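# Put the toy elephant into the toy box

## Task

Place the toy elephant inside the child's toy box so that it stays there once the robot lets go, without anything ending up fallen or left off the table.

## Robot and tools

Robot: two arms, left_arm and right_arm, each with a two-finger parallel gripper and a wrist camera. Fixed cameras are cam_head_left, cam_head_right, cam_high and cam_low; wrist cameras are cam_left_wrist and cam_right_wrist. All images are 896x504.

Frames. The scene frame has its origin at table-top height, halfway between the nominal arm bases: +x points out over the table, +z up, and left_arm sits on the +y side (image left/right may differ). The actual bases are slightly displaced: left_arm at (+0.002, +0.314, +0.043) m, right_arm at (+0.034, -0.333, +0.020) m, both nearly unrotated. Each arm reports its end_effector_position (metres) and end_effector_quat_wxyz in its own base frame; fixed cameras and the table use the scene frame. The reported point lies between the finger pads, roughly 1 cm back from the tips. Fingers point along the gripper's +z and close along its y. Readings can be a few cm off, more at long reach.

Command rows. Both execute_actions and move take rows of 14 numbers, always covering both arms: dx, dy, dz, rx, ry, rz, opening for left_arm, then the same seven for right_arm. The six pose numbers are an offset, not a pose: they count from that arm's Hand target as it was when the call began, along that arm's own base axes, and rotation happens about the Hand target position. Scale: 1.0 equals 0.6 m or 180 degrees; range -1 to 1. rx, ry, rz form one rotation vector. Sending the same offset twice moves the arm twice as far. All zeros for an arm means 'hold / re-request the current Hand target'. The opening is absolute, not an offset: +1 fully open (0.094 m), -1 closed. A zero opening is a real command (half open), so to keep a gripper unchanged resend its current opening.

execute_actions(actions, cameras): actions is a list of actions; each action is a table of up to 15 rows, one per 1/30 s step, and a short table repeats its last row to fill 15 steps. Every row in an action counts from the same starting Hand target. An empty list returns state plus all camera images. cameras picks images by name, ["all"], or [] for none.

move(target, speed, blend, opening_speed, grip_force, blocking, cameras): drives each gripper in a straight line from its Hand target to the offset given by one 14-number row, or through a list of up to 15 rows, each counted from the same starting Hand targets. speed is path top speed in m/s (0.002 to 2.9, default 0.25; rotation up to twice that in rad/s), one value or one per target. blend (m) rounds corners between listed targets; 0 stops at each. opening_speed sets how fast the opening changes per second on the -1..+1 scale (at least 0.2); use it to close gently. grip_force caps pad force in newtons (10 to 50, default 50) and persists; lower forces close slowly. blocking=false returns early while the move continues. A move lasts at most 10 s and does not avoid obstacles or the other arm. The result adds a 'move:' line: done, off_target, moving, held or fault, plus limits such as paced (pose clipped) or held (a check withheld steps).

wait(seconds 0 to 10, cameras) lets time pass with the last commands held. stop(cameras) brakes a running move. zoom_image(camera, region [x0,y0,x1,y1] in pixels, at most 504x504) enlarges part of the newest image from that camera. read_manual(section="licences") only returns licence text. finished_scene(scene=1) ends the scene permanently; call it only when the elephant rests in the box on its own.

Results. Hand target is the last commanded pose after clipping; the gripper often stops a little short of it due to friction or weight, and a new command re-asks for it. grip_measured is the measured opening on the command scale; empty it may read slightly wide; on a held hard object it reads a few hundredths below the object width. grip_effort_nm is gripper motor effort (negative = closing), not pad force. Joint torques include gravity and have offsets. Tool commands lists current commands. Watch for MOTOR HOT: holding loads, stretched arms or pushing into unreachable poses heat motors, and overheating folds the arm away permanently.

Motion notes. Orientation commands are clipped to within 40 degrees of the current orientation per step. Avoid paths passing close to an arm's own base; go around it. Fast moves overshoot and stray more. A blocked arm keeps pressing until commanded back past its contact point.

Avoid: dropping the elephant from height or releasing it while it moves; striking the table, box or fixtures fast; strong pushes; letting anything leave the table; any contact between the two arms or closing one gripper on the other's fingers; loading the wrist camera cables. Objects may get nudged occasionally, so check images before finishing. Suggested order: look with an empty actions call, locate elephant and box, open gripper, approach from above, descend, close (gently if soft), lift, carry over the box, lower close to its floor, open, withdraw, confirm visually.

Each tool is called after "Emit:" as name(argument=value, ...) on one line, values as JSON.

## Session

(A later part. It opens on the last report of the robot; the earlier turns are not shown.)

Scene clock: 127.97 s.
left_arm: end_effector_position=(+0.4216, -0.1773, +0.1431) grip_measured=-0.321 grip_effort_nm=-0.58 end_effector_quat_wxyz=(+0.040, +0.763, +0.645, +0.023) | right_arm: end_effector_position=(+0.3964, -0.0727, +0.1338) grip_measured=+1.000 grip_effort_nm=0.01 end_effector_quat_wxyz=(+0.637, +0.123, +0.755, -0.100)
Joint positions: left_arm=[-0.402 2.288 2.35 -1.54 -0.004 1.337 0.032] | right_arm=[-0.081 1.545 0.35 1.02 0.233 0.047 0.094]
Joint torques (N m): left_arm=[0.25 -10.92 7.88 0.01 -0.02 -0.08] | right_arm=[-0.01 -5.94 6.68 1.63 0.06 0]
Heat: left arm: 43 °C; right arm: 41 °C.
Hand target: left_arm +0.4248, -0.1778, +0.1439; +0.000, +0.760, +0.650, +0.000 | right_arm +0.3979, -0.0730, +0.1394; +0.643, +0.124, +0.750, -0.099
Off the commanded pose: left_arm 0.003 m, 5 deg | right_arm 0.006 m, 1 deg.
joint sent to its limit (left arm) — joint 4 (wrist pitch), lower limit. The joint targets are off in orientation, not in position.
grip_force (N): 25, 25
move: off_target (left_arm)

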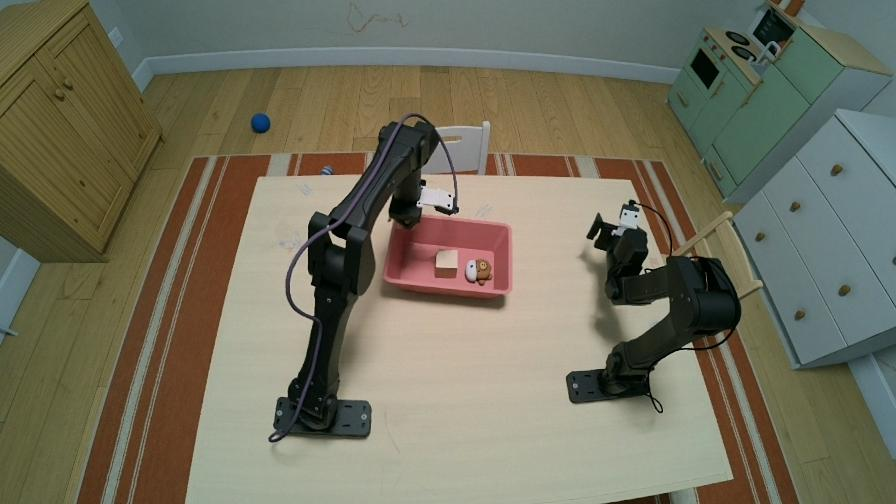

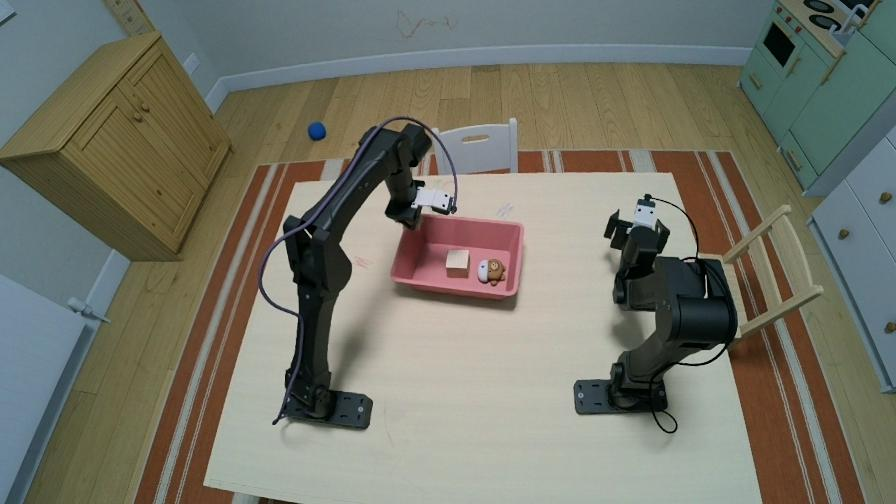

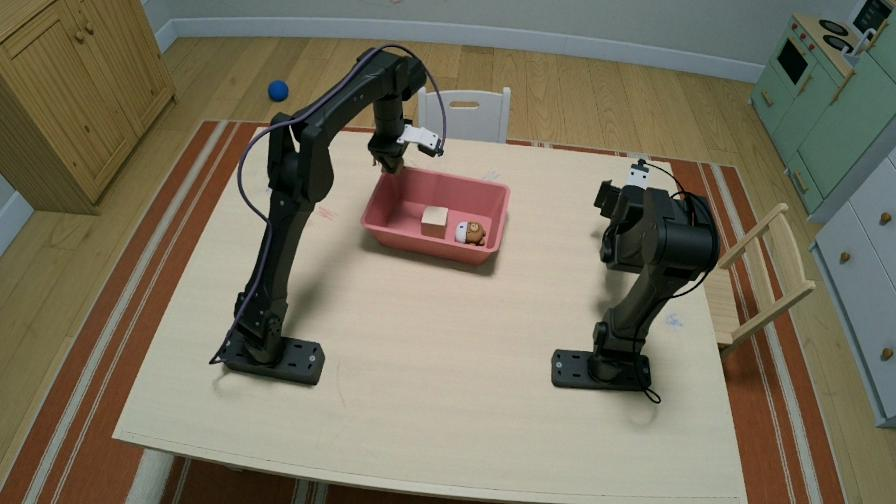

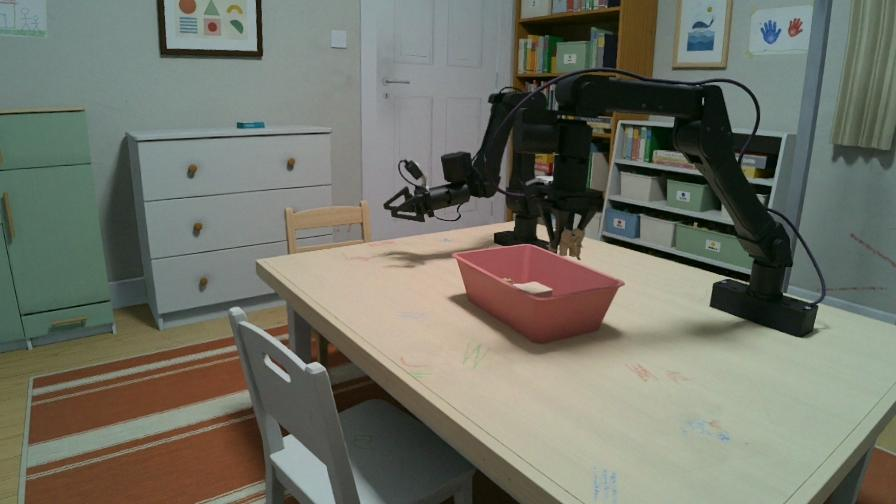

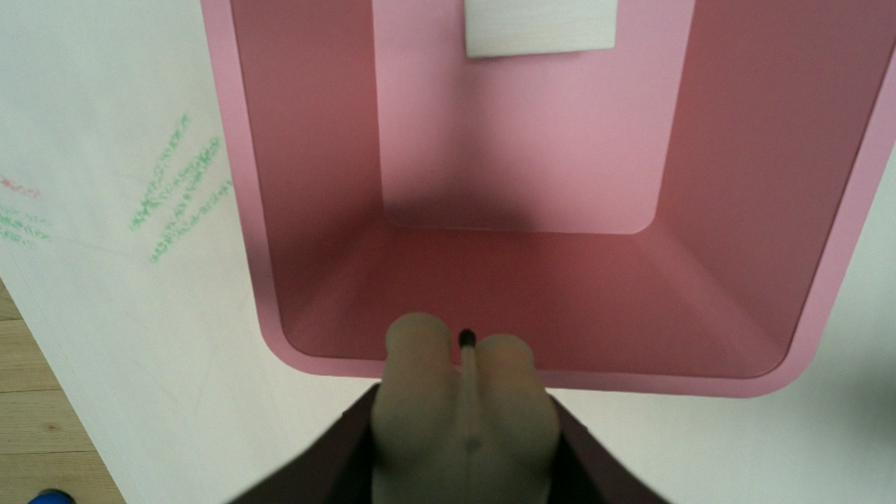

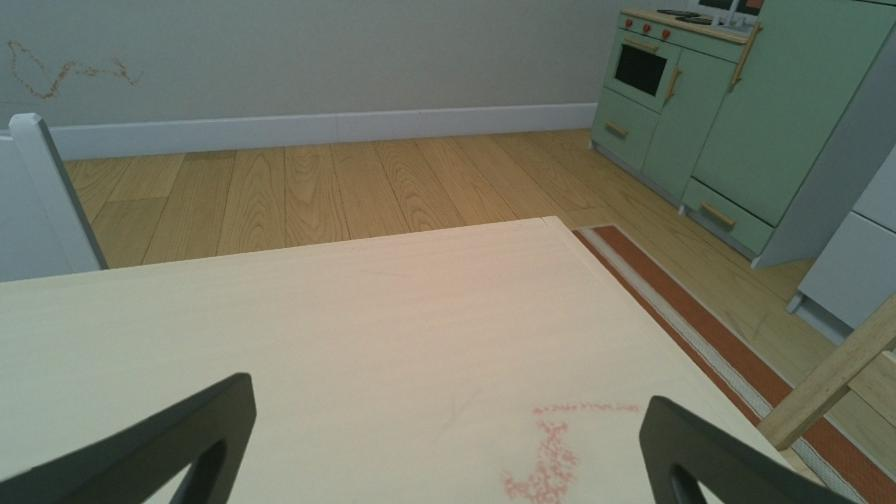

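Emit:
move(target=[[-0.0413,-0.0628,0.0,0,0,0.017,-0.5,0,0,0,0,0,0,1],[-0.0413,-0.0628,-0.2065,0,0,0.017,-0.5,0,0,0,0,0,0,1]], speed=0.15, blend=0.01, cameras=["cam_left_wrist","cam_low","cam_high","cam_head_right"])

Emit:
zoom_image(camera="cam_head_right", region=[370, 190, 540, 320])

Emit:
zoom_image(camera="cam_high", region=[340, 120, 540, 280])

Scene clock: 157.03 s.
left_arm: end_effector_position=(+0.4005, -0.2166, +0.0270) grip_measured=-0.321 grip_effort_nm=-0.58 end_effector_quat_wxyz=(+0.004, +0.746, +0.665, +0.005) | right_arm: end_effector_position=(+0.3964, -0.0727, +0.1338) grip_measured=+1.000 grip_effort_nm=0.01 end_effector_quat_wxyz=(+0.637, +0.123, +0.755, -0.100)
Joint positions: left_arm=[-0.501 2.334 1.968 -1.193 -0.007 1.185 0.032] | right_arm=[-0.081 1.545 0.35 1.02 0.233 0.047 0.094]
Joint torques (N m): left_arm=[0.36 -11.82 5 0.07 0.01 -0.09] | right_arm=[-0.02 -5.96 6.71 1.63 0.05 0.02]
Heat: left arm: 42 °C; right arm: 41 °C.
Hand target: left_arm +0.4001, -0.2155, +0.0200; +0.000, +0.742, +0.670, +0.000 | right_arm +0.3979, -0.0730, +0.1394; +0.643, +0.124, +0.750, -0.099
Off the commanded pose: left_arm 0.007 m, 1 deg | right_arm 0.006 m, 1 deg.
grip_force (N): 25, 25
move: done
Images, in order (width x height): cam_head_right 896x504, cam_high 896x504, cam_low 896x504, cam_left_wrist 896x504.

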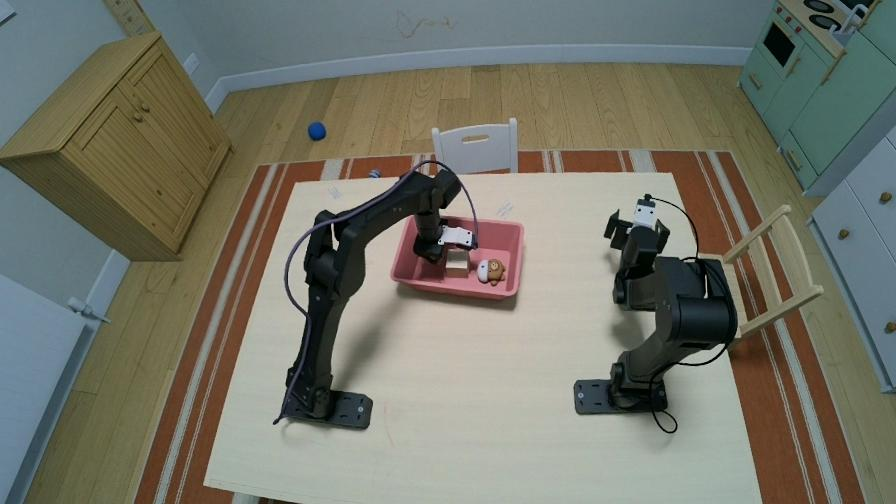

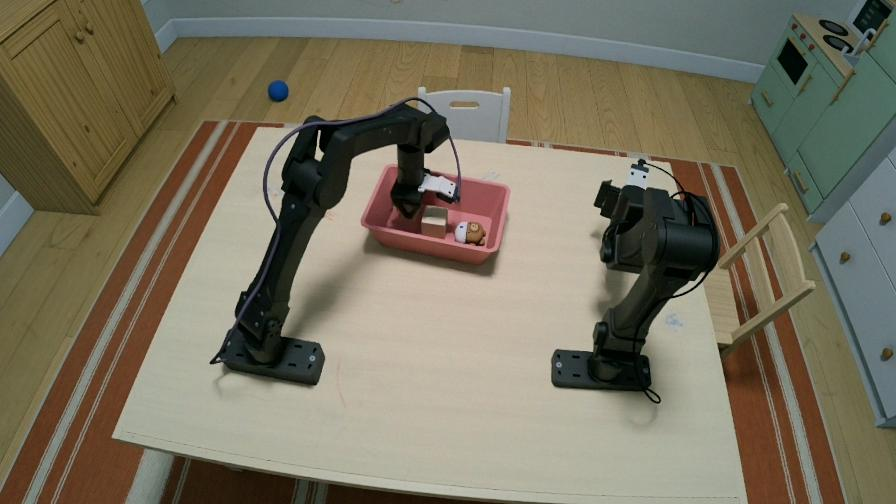

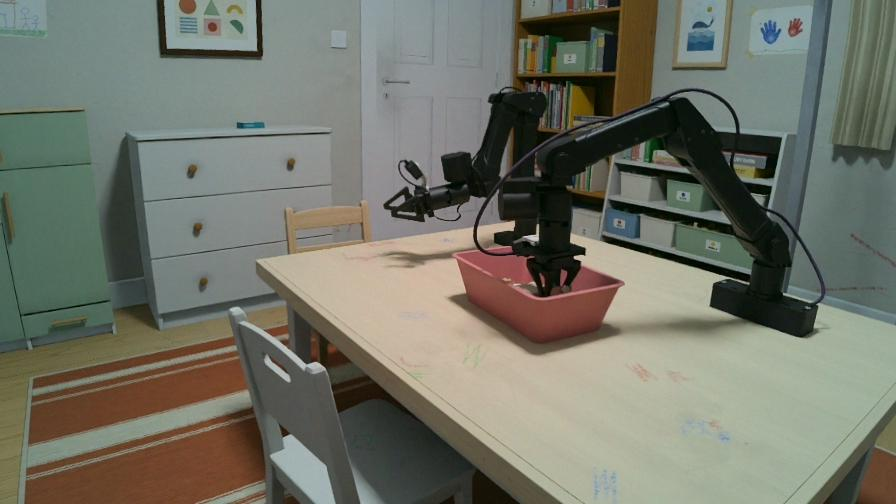

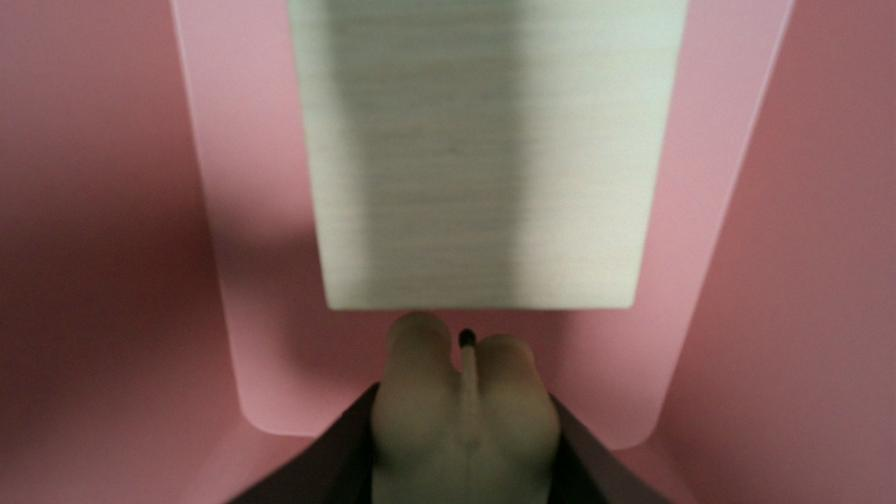

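Scaled by 2.965 from the camera's 896x504 image, which has a finer 1280x720 frame.

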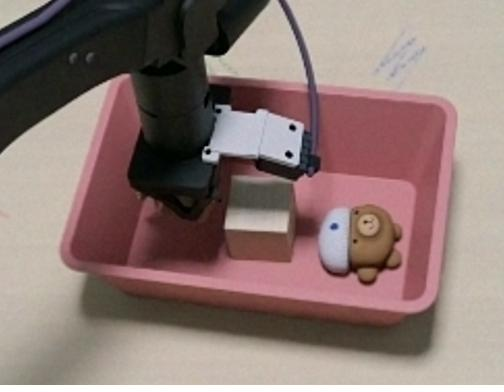

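Scaled by 2.520 from the camera's 896x504 image, which has a finer 1280x720 frame.

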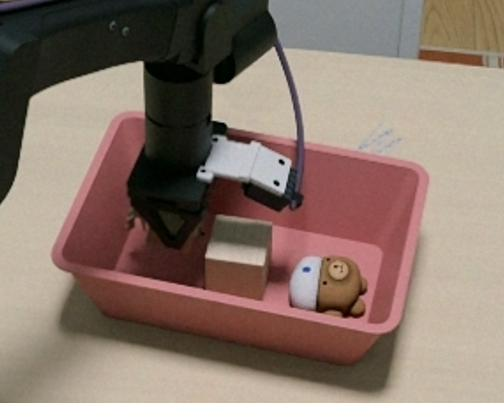

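Emit:
move(target=[[0.0015,0.0135,0,0,0,0,-0.5,0,0,0,0,0,0,1],[0.0015,0.0135,-0.032,0,0,0,-0.5,0,0,0,0,0,0,1]], speed=0.06, cameras=["cam_left_wrist","cam_high","cam_head_right"])

Emit:
zoom_image(camera="cam_head_right", region=[390, 200, 490, 300])

Emit:
zoom_image(camera="cam_high", region=[360, 150, 480, 270])

Scene clock: 190.13 s.
left_arm: end_effector_position=(+0.4025, -0.2090, +0.0094) grip_measured=-0.321 grip_effort_nm=-0.58 end_effector_quat_wxyz=(+0.006, +0.741, +0.672, +0.006) | right_arm: end_effector_position=(+0.3964, -0.0727, +0.1338) grip_measured=+1.000 grip_effort_nm=0.01 end_effector_quat_wxyz=(+0.637, +0.123, +0.755, -0.100)
Joint positions: left_arm=[-0.484 2.334 1.897 -1.118 -0.007 1.185 0.032] | right_arm=[-0.081 1.545 0.35 1.02 0.233 0.047 0.094]
Joint torques (N m): left_arm=[0.35 -11.55 4.79 0.09 0.01 0.1] | right_arm=[-0.05 -5.93 6.71 1.62 0.05 0.01]
Heat: left arm: 41 °C; right arm: 41 °C.
Hand target: left_arm +0.4009, -0.2075, +0.0008; +0.000, +0.742, +0.670, +0.000 | right_arm +0.3979, -0.0730, +0.1394; +0.643, +0.124, +0.750, -0.099
Off the commanded pose: left_arm 0.009 m, 1 deg | right_arm 0.006 m, 1 deg.
grip_force (N): 25, 25
move: done
Images, in order (width x height): cam_head_right 896x504, cam_high 896x504, cam_left_wrist 896x504.

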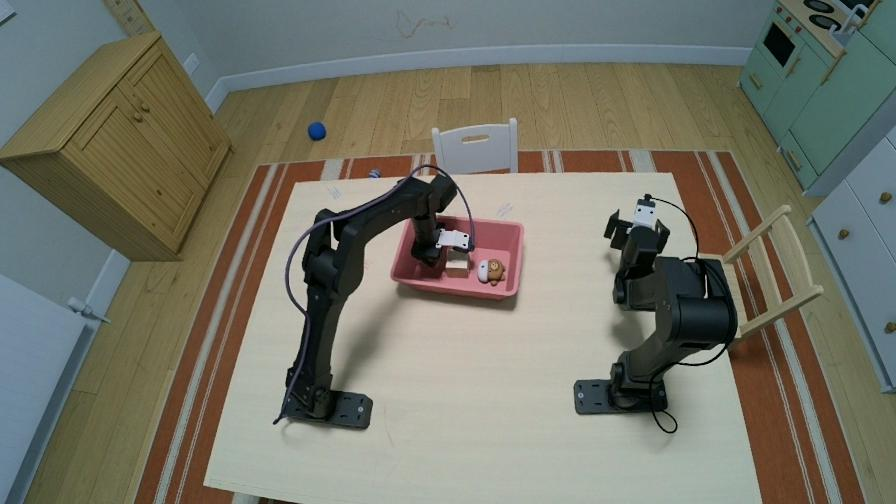

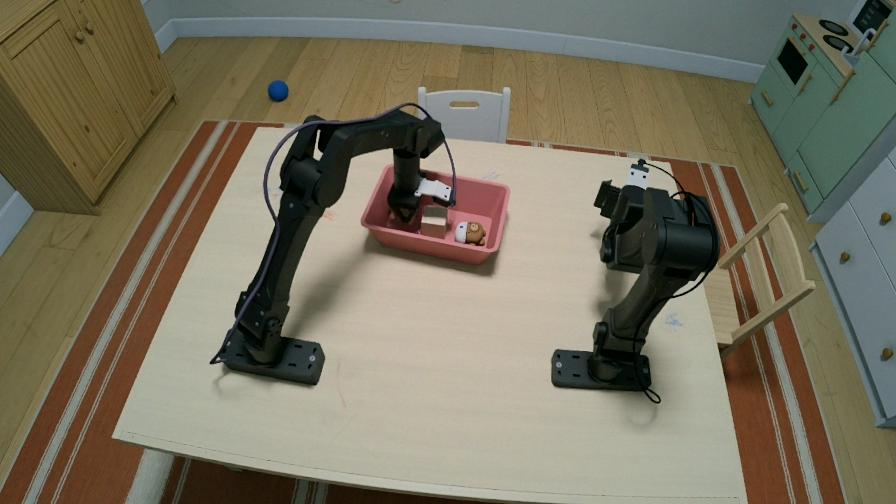

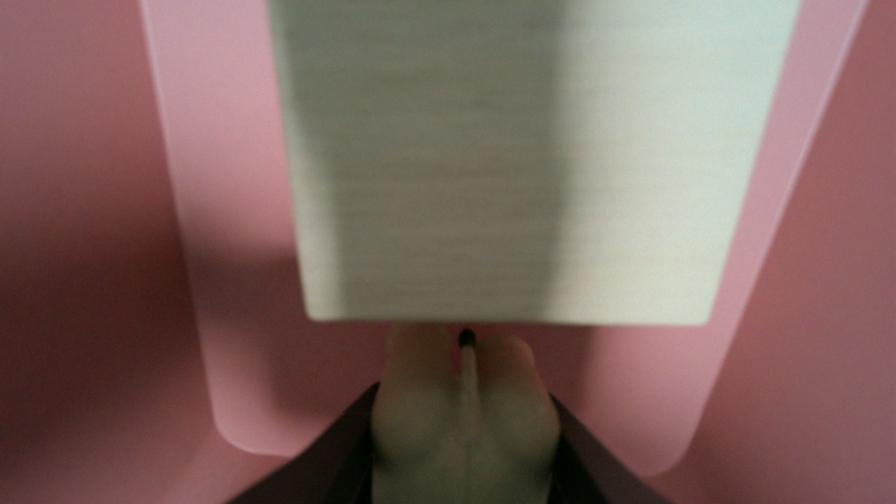

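Scaled by 5.040 from the camera's 896x504 image, which has a finer 1280x720 frame.

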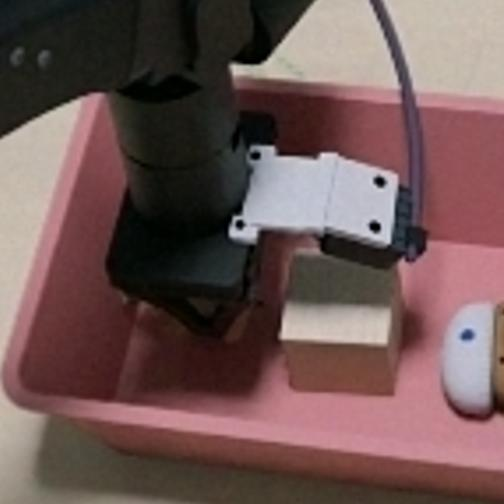

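Scaled by 4.200 from the camera's 896x504 image, which has a finer 1280x720 frame.

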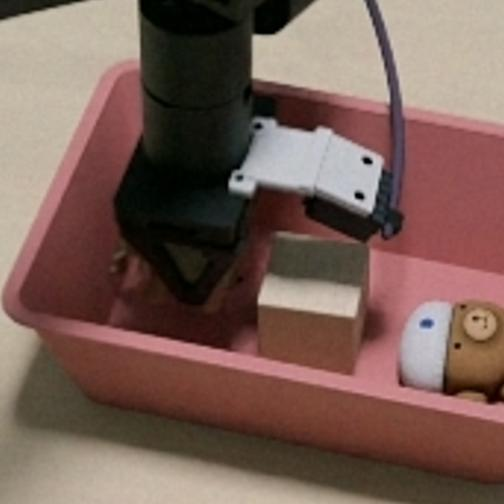

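Emit:
move(target=[0,0.002,-0.029,0,0,0,-0.5,0,0,0,0,0,0,1], speed=0.04, cameras=["cam_left_wrist","cam_high"])

Emit:
zoom_image(camera="cam_high", region=[360, 150, 480, 270])

Scene clock: 200.33 s.
left_arm: end_effector_position=(+0.4028, -0.2094, -0.0055) grip_measured=-0.321 grip_effort_nm=-0.58 end_effector_quat_wxyz=(+0.009, +0.741, +0.672, +0.006) | right_arm: end_effector_position=(+0.3964, -0.0727, +0.1338) grip_measured=+1.000 grip_effort_nm=0.01 end_effector_quat_wxyz=(+0.637, +0.123, +0.755, -0.100)
Joint positions: left_arm=[-0.484 2.345 1.856 -1.061 -0.006 1.185 0.032] | right_arm=[-0.081 1.545 0.35 1.02 0.233 0.047 0.094]
Joint torques (N m): left_arm=[0.57 -11.18 4.63 0.11 0 0.12] | right_arm=[-0.01 -5.97 6.71 1.62 0.04 0.02]
Heat: left arm: 40 °C; right arm: 41 °C.
Hand target: left_arm +0.4010, -0.2063, -0.0165; +0.000, +0.742, +0.670, +0.000 | right_arm +0.3979, -0.0730, +0.1394; +0.643, +0.124, +0.750, -0.099
Off the commanded pose: left_arm 0.012 m, 1 deg | right_arm 0.006 m, 1 deg.
grip_force (N): 25, 25
move: off_target (left_arm)
Images, in order (width x height): cam_high 896x504, cam_left_wrist 896x504.

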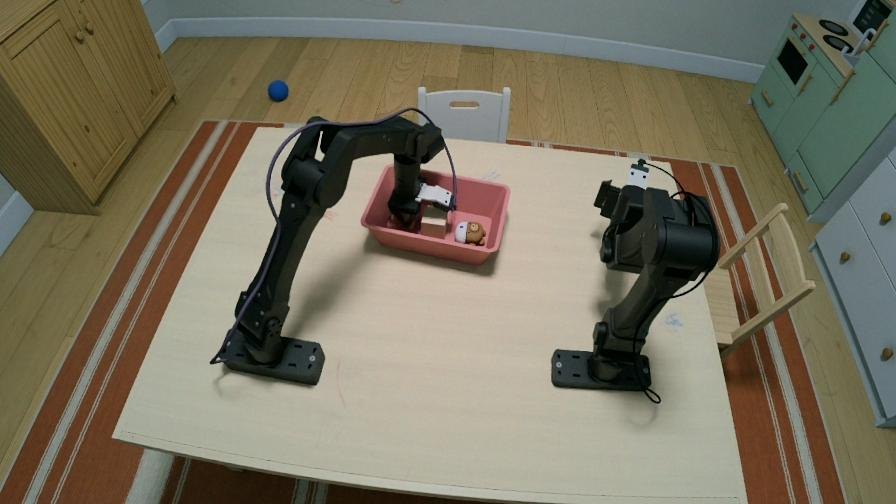

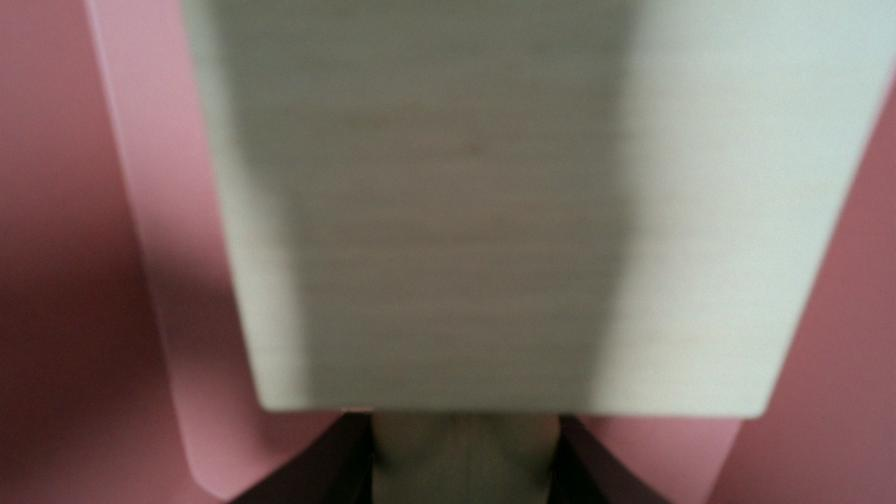

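Scaled by 4.200 from the camera's 896x504 image, which has a finer 1280x720 frame.

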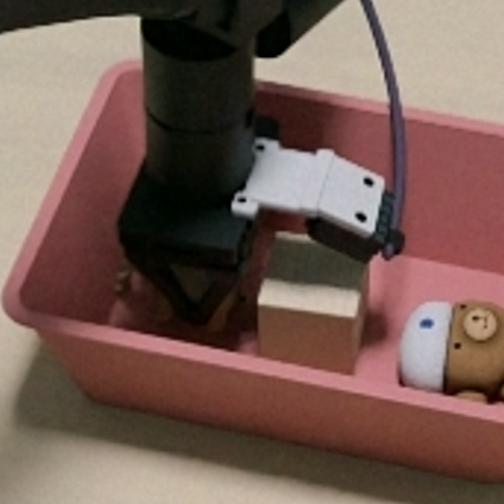

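Emit:
move(target=[0,0,-0.007,0,0,0,-0.5,0,0,0,0,0,0,1], speed=0.03)

Scene clock: 204.07 s.
left_arm: end_effector_position=(+0.4041, -0.2100, -0.0072) grip_measured=-0.321 grip_effort_nm=-0.58 end_effector_quat_wxyz=(+0.012, +0.741, +0.671, +0.008) | right_arm: end_effector_position=(+0.3964, -0.0727, +0.1338) grip_measured=+1.000 grip_effort_nm=0.01 end_effector_quat_wxyz=(+0.637, +0.123, +0.755, -0.100)
Joint positions: left_arm=[-0.484 2.345 1.848 -1.046 -0.006 1.185 0.032] | right_arm=[-0.081 1.545 0.35 1.02 0.233 0.047 0.094]
Joint torques (N m): left_arm=[0.54 -10.8 4.53 0.12 -0.01 0.12] | right_arm=[-0.03 -5.89 6.71 1.63 0.05 0]
Heat: left arm: 40 °C; right arm: 41 °C.
Hand target: left_arm +0.4010, -0.2063, -0.0208; +0.000, +0.742, +0.670, +0.000 | right_arm +0.3979, -0.0730, +0.1394; +0.643, +0.124, +0.750, -0.099
Off the commanded pose: left_arm 0.014 m, 2 deg | right_arm 0.006 m, 1 deg.
grip_force (N): 25, 25
move: off_target (left_arm)

Emit:
move(target=[0,0,0.005,0,0,0,0.2,0,0,0,0,0,0,1], speed=0.03, opening_speed=0.6, cameras=["cam_left_wrist","cam_high"])

Emit:
zoom_image(camera="cam_high", region=[360, 150, 480, 270])

Scene clock: 210.80 s.
left_arm: end_effector_position=(+0.4041, -0.2100, -0.0072) grip_measured=+0.198 grip_effort_nm=0.08 end_effector_quat_wxyz=(+0.012, +0.741, +0.671, +0.008) | right_arm: end_effector_position=(+0.3964, -0.0727, +0.1338) grip_measured=+1.000 grip_effort_nm=0.01 end_effector_quat_wxyz=(+0.637, +0.123, +0.755, -0.100)
Joint positions: left_arm=[-0.484 2.345 1.848 -1.046 -0.006 1.185 0.056] | right_arm=[-0.081 1.545 0.35 1.02 0.233 0.047 0.094]
Joint torques (N m): left_arm=[0.54 -11.1 5.03 0 0.01 0.13] | right_arm=[0.01 -5.94 6.68 1.62 0.05 0.01]
Heat: left arm: 41 °C; right arm: 41 °C.
Hand target: left_arm +0.4010, -0.2063, -0.0177; +0.000, +0.742, +0.670, +0.000 | right_arm +0.3979, -0.0730, +0.1394; +0.643, +0.124, +0.750, -0.099
Off the commanded pose: left_arm 0.012 m, 2 deg | right_arm 0.006 m, 1 deg.
grip_force (N): 25, 25
move: off_target (left_arm)
Images, in order (width x height): cam_high 896x504, cam_left_wrist 896x504.

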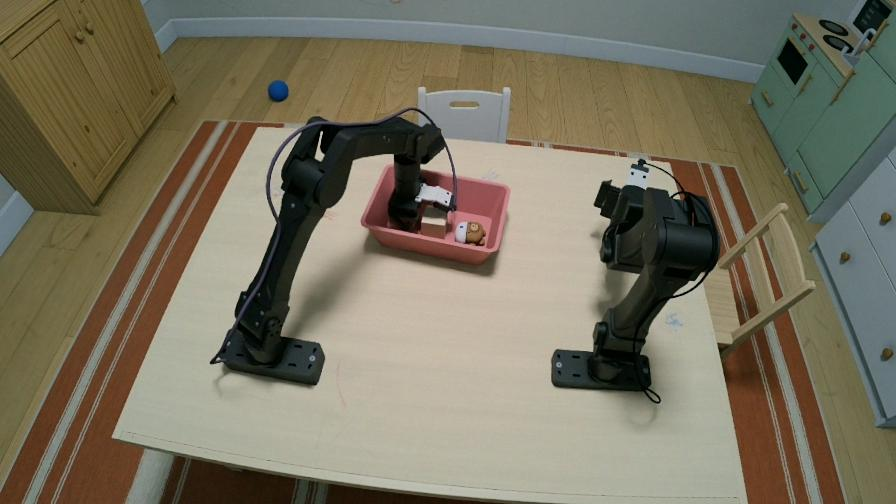

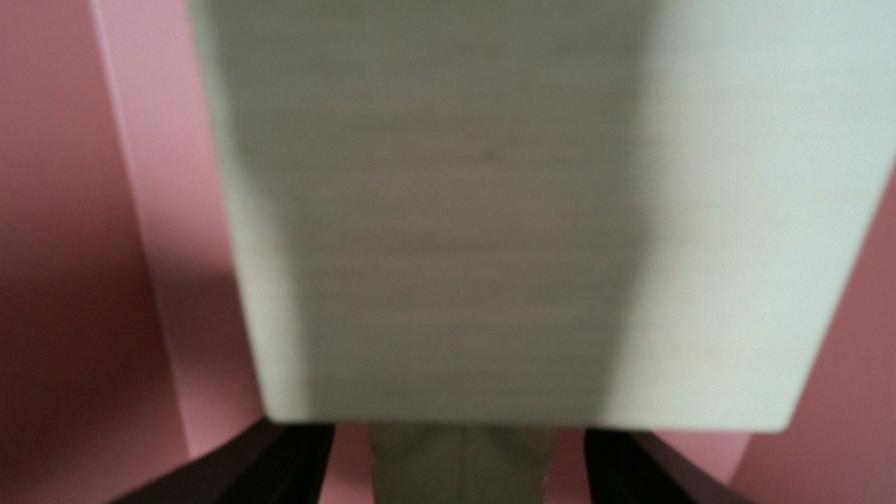

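Scaled by 4.200 from the camera's 896x504 image, which has a finer 1280x720 frame.

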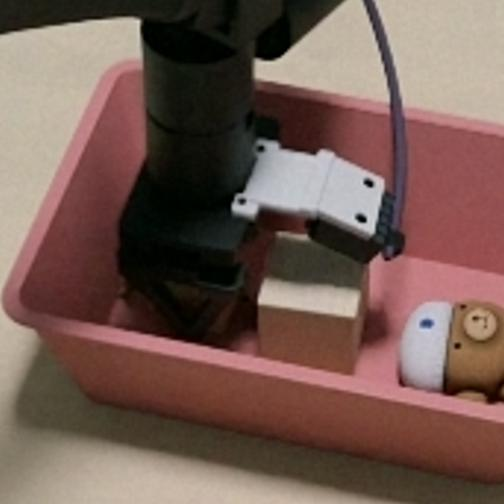

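Emit:
move(target=[[0.005,-0.006,0.08,0,0,0,0.2,0,0,0,0,0,0,1],[0.005,-0.006,0.28,0,0,0,0.2,0,0,0,0,0,0,1]], speed=[0.08,0.2], blend=0.01, cameras=["cam_left_wrist","cam_high","cam_head_right"])

Emit:
zoom_image(camera="cam_head_right", region=[370, 190, 540, 320])

Scene clock: 217.23 s.
left_arm: end_effector_position=(+0.4036, -0.2098, +0.1248) grip_measured=+0.198 grip_effort_nm=0.08 end_effector_quat_wxyz=(+0.020, +0.741, +0.671, +0.010) | right_arm: end_effector_position=(+0.3964, -0.0727, +0.1338) grip_measured=+1.000 grip_effort_nm=0.01 end_effector_quat_wxyz=(+0.637, +0.123, +0.755, -0.100)
Joint positions: left_arm=[-0.484 2.32 2.333 -1.54 -0.006 1.185 0.056] | right_arm=[-0.081 1.545 0.35 1.02 0.233 0.047 0.094]
Joint torques (N m): left_arm=[0.23 -16.27 6.97 -0.1 0 0.07] | right_arm=[-0.02 -5.94 6.69 1.63 0.04 0.01]
Heat: left arm: 41 °C; right arm: 41 °C.
Hand target: left_arm +0.4040, -0.2099, +0.1501; +0.000, +0.742, +0.670, +0.000 | right_arm +0.3979, -0.0730, +0.1394; +0.643, +0.124, +0.750, -0.099
Off the commanded pose: left_arm 0.025 m, 3 deg | right_arm 0.006 m, 1 deg.
joint sent to its limit (left arm) — joint 4 (wrist pitch), lower limit. The joint targets are off in orientation, not in position.
grip_force (N): 25, 25
move: off_target (left_arm)
Images, in order (width x height): cam_head_right 896x504, cam_high 896x504, cam_left_wrist 896x504.

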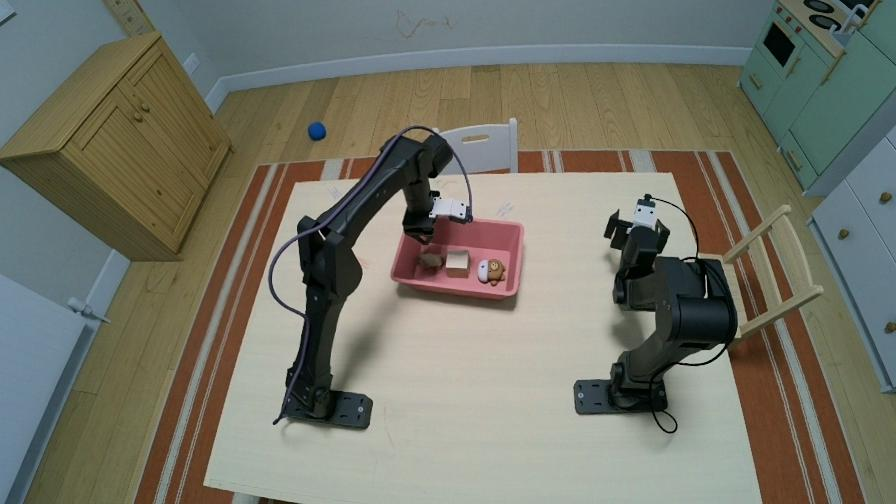

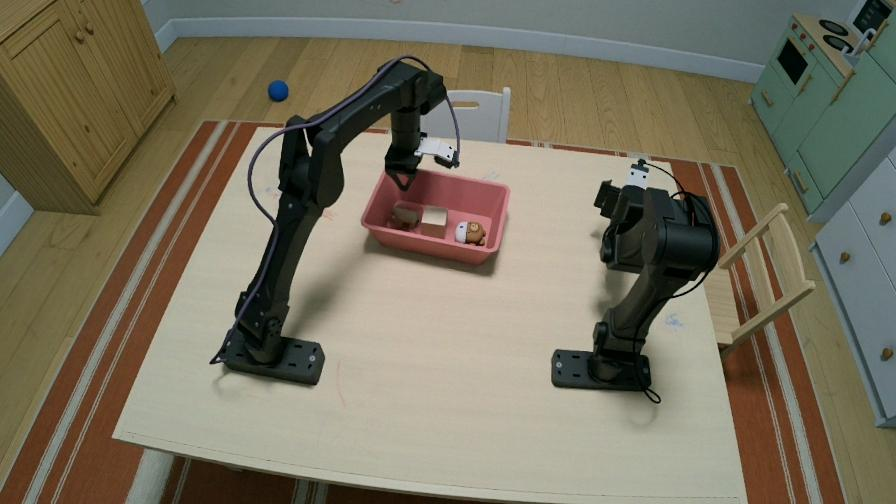

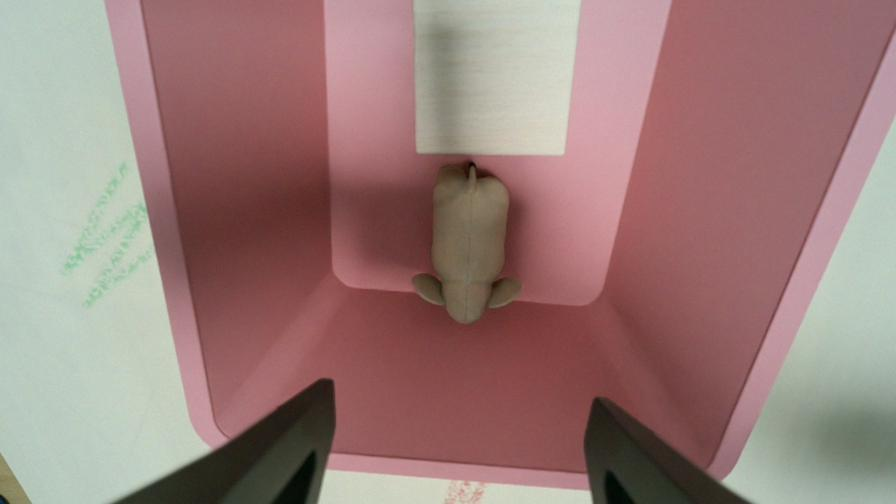

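Scaled by 2.965 from the camera's 896x504 image, which has a finer 1280x720 frame.

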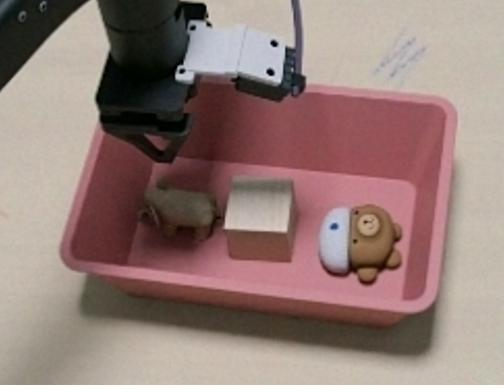

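Elephant is standing in the box and the gripper is clear.

Emit:
finished_scene()

The scene is finished: the task was done.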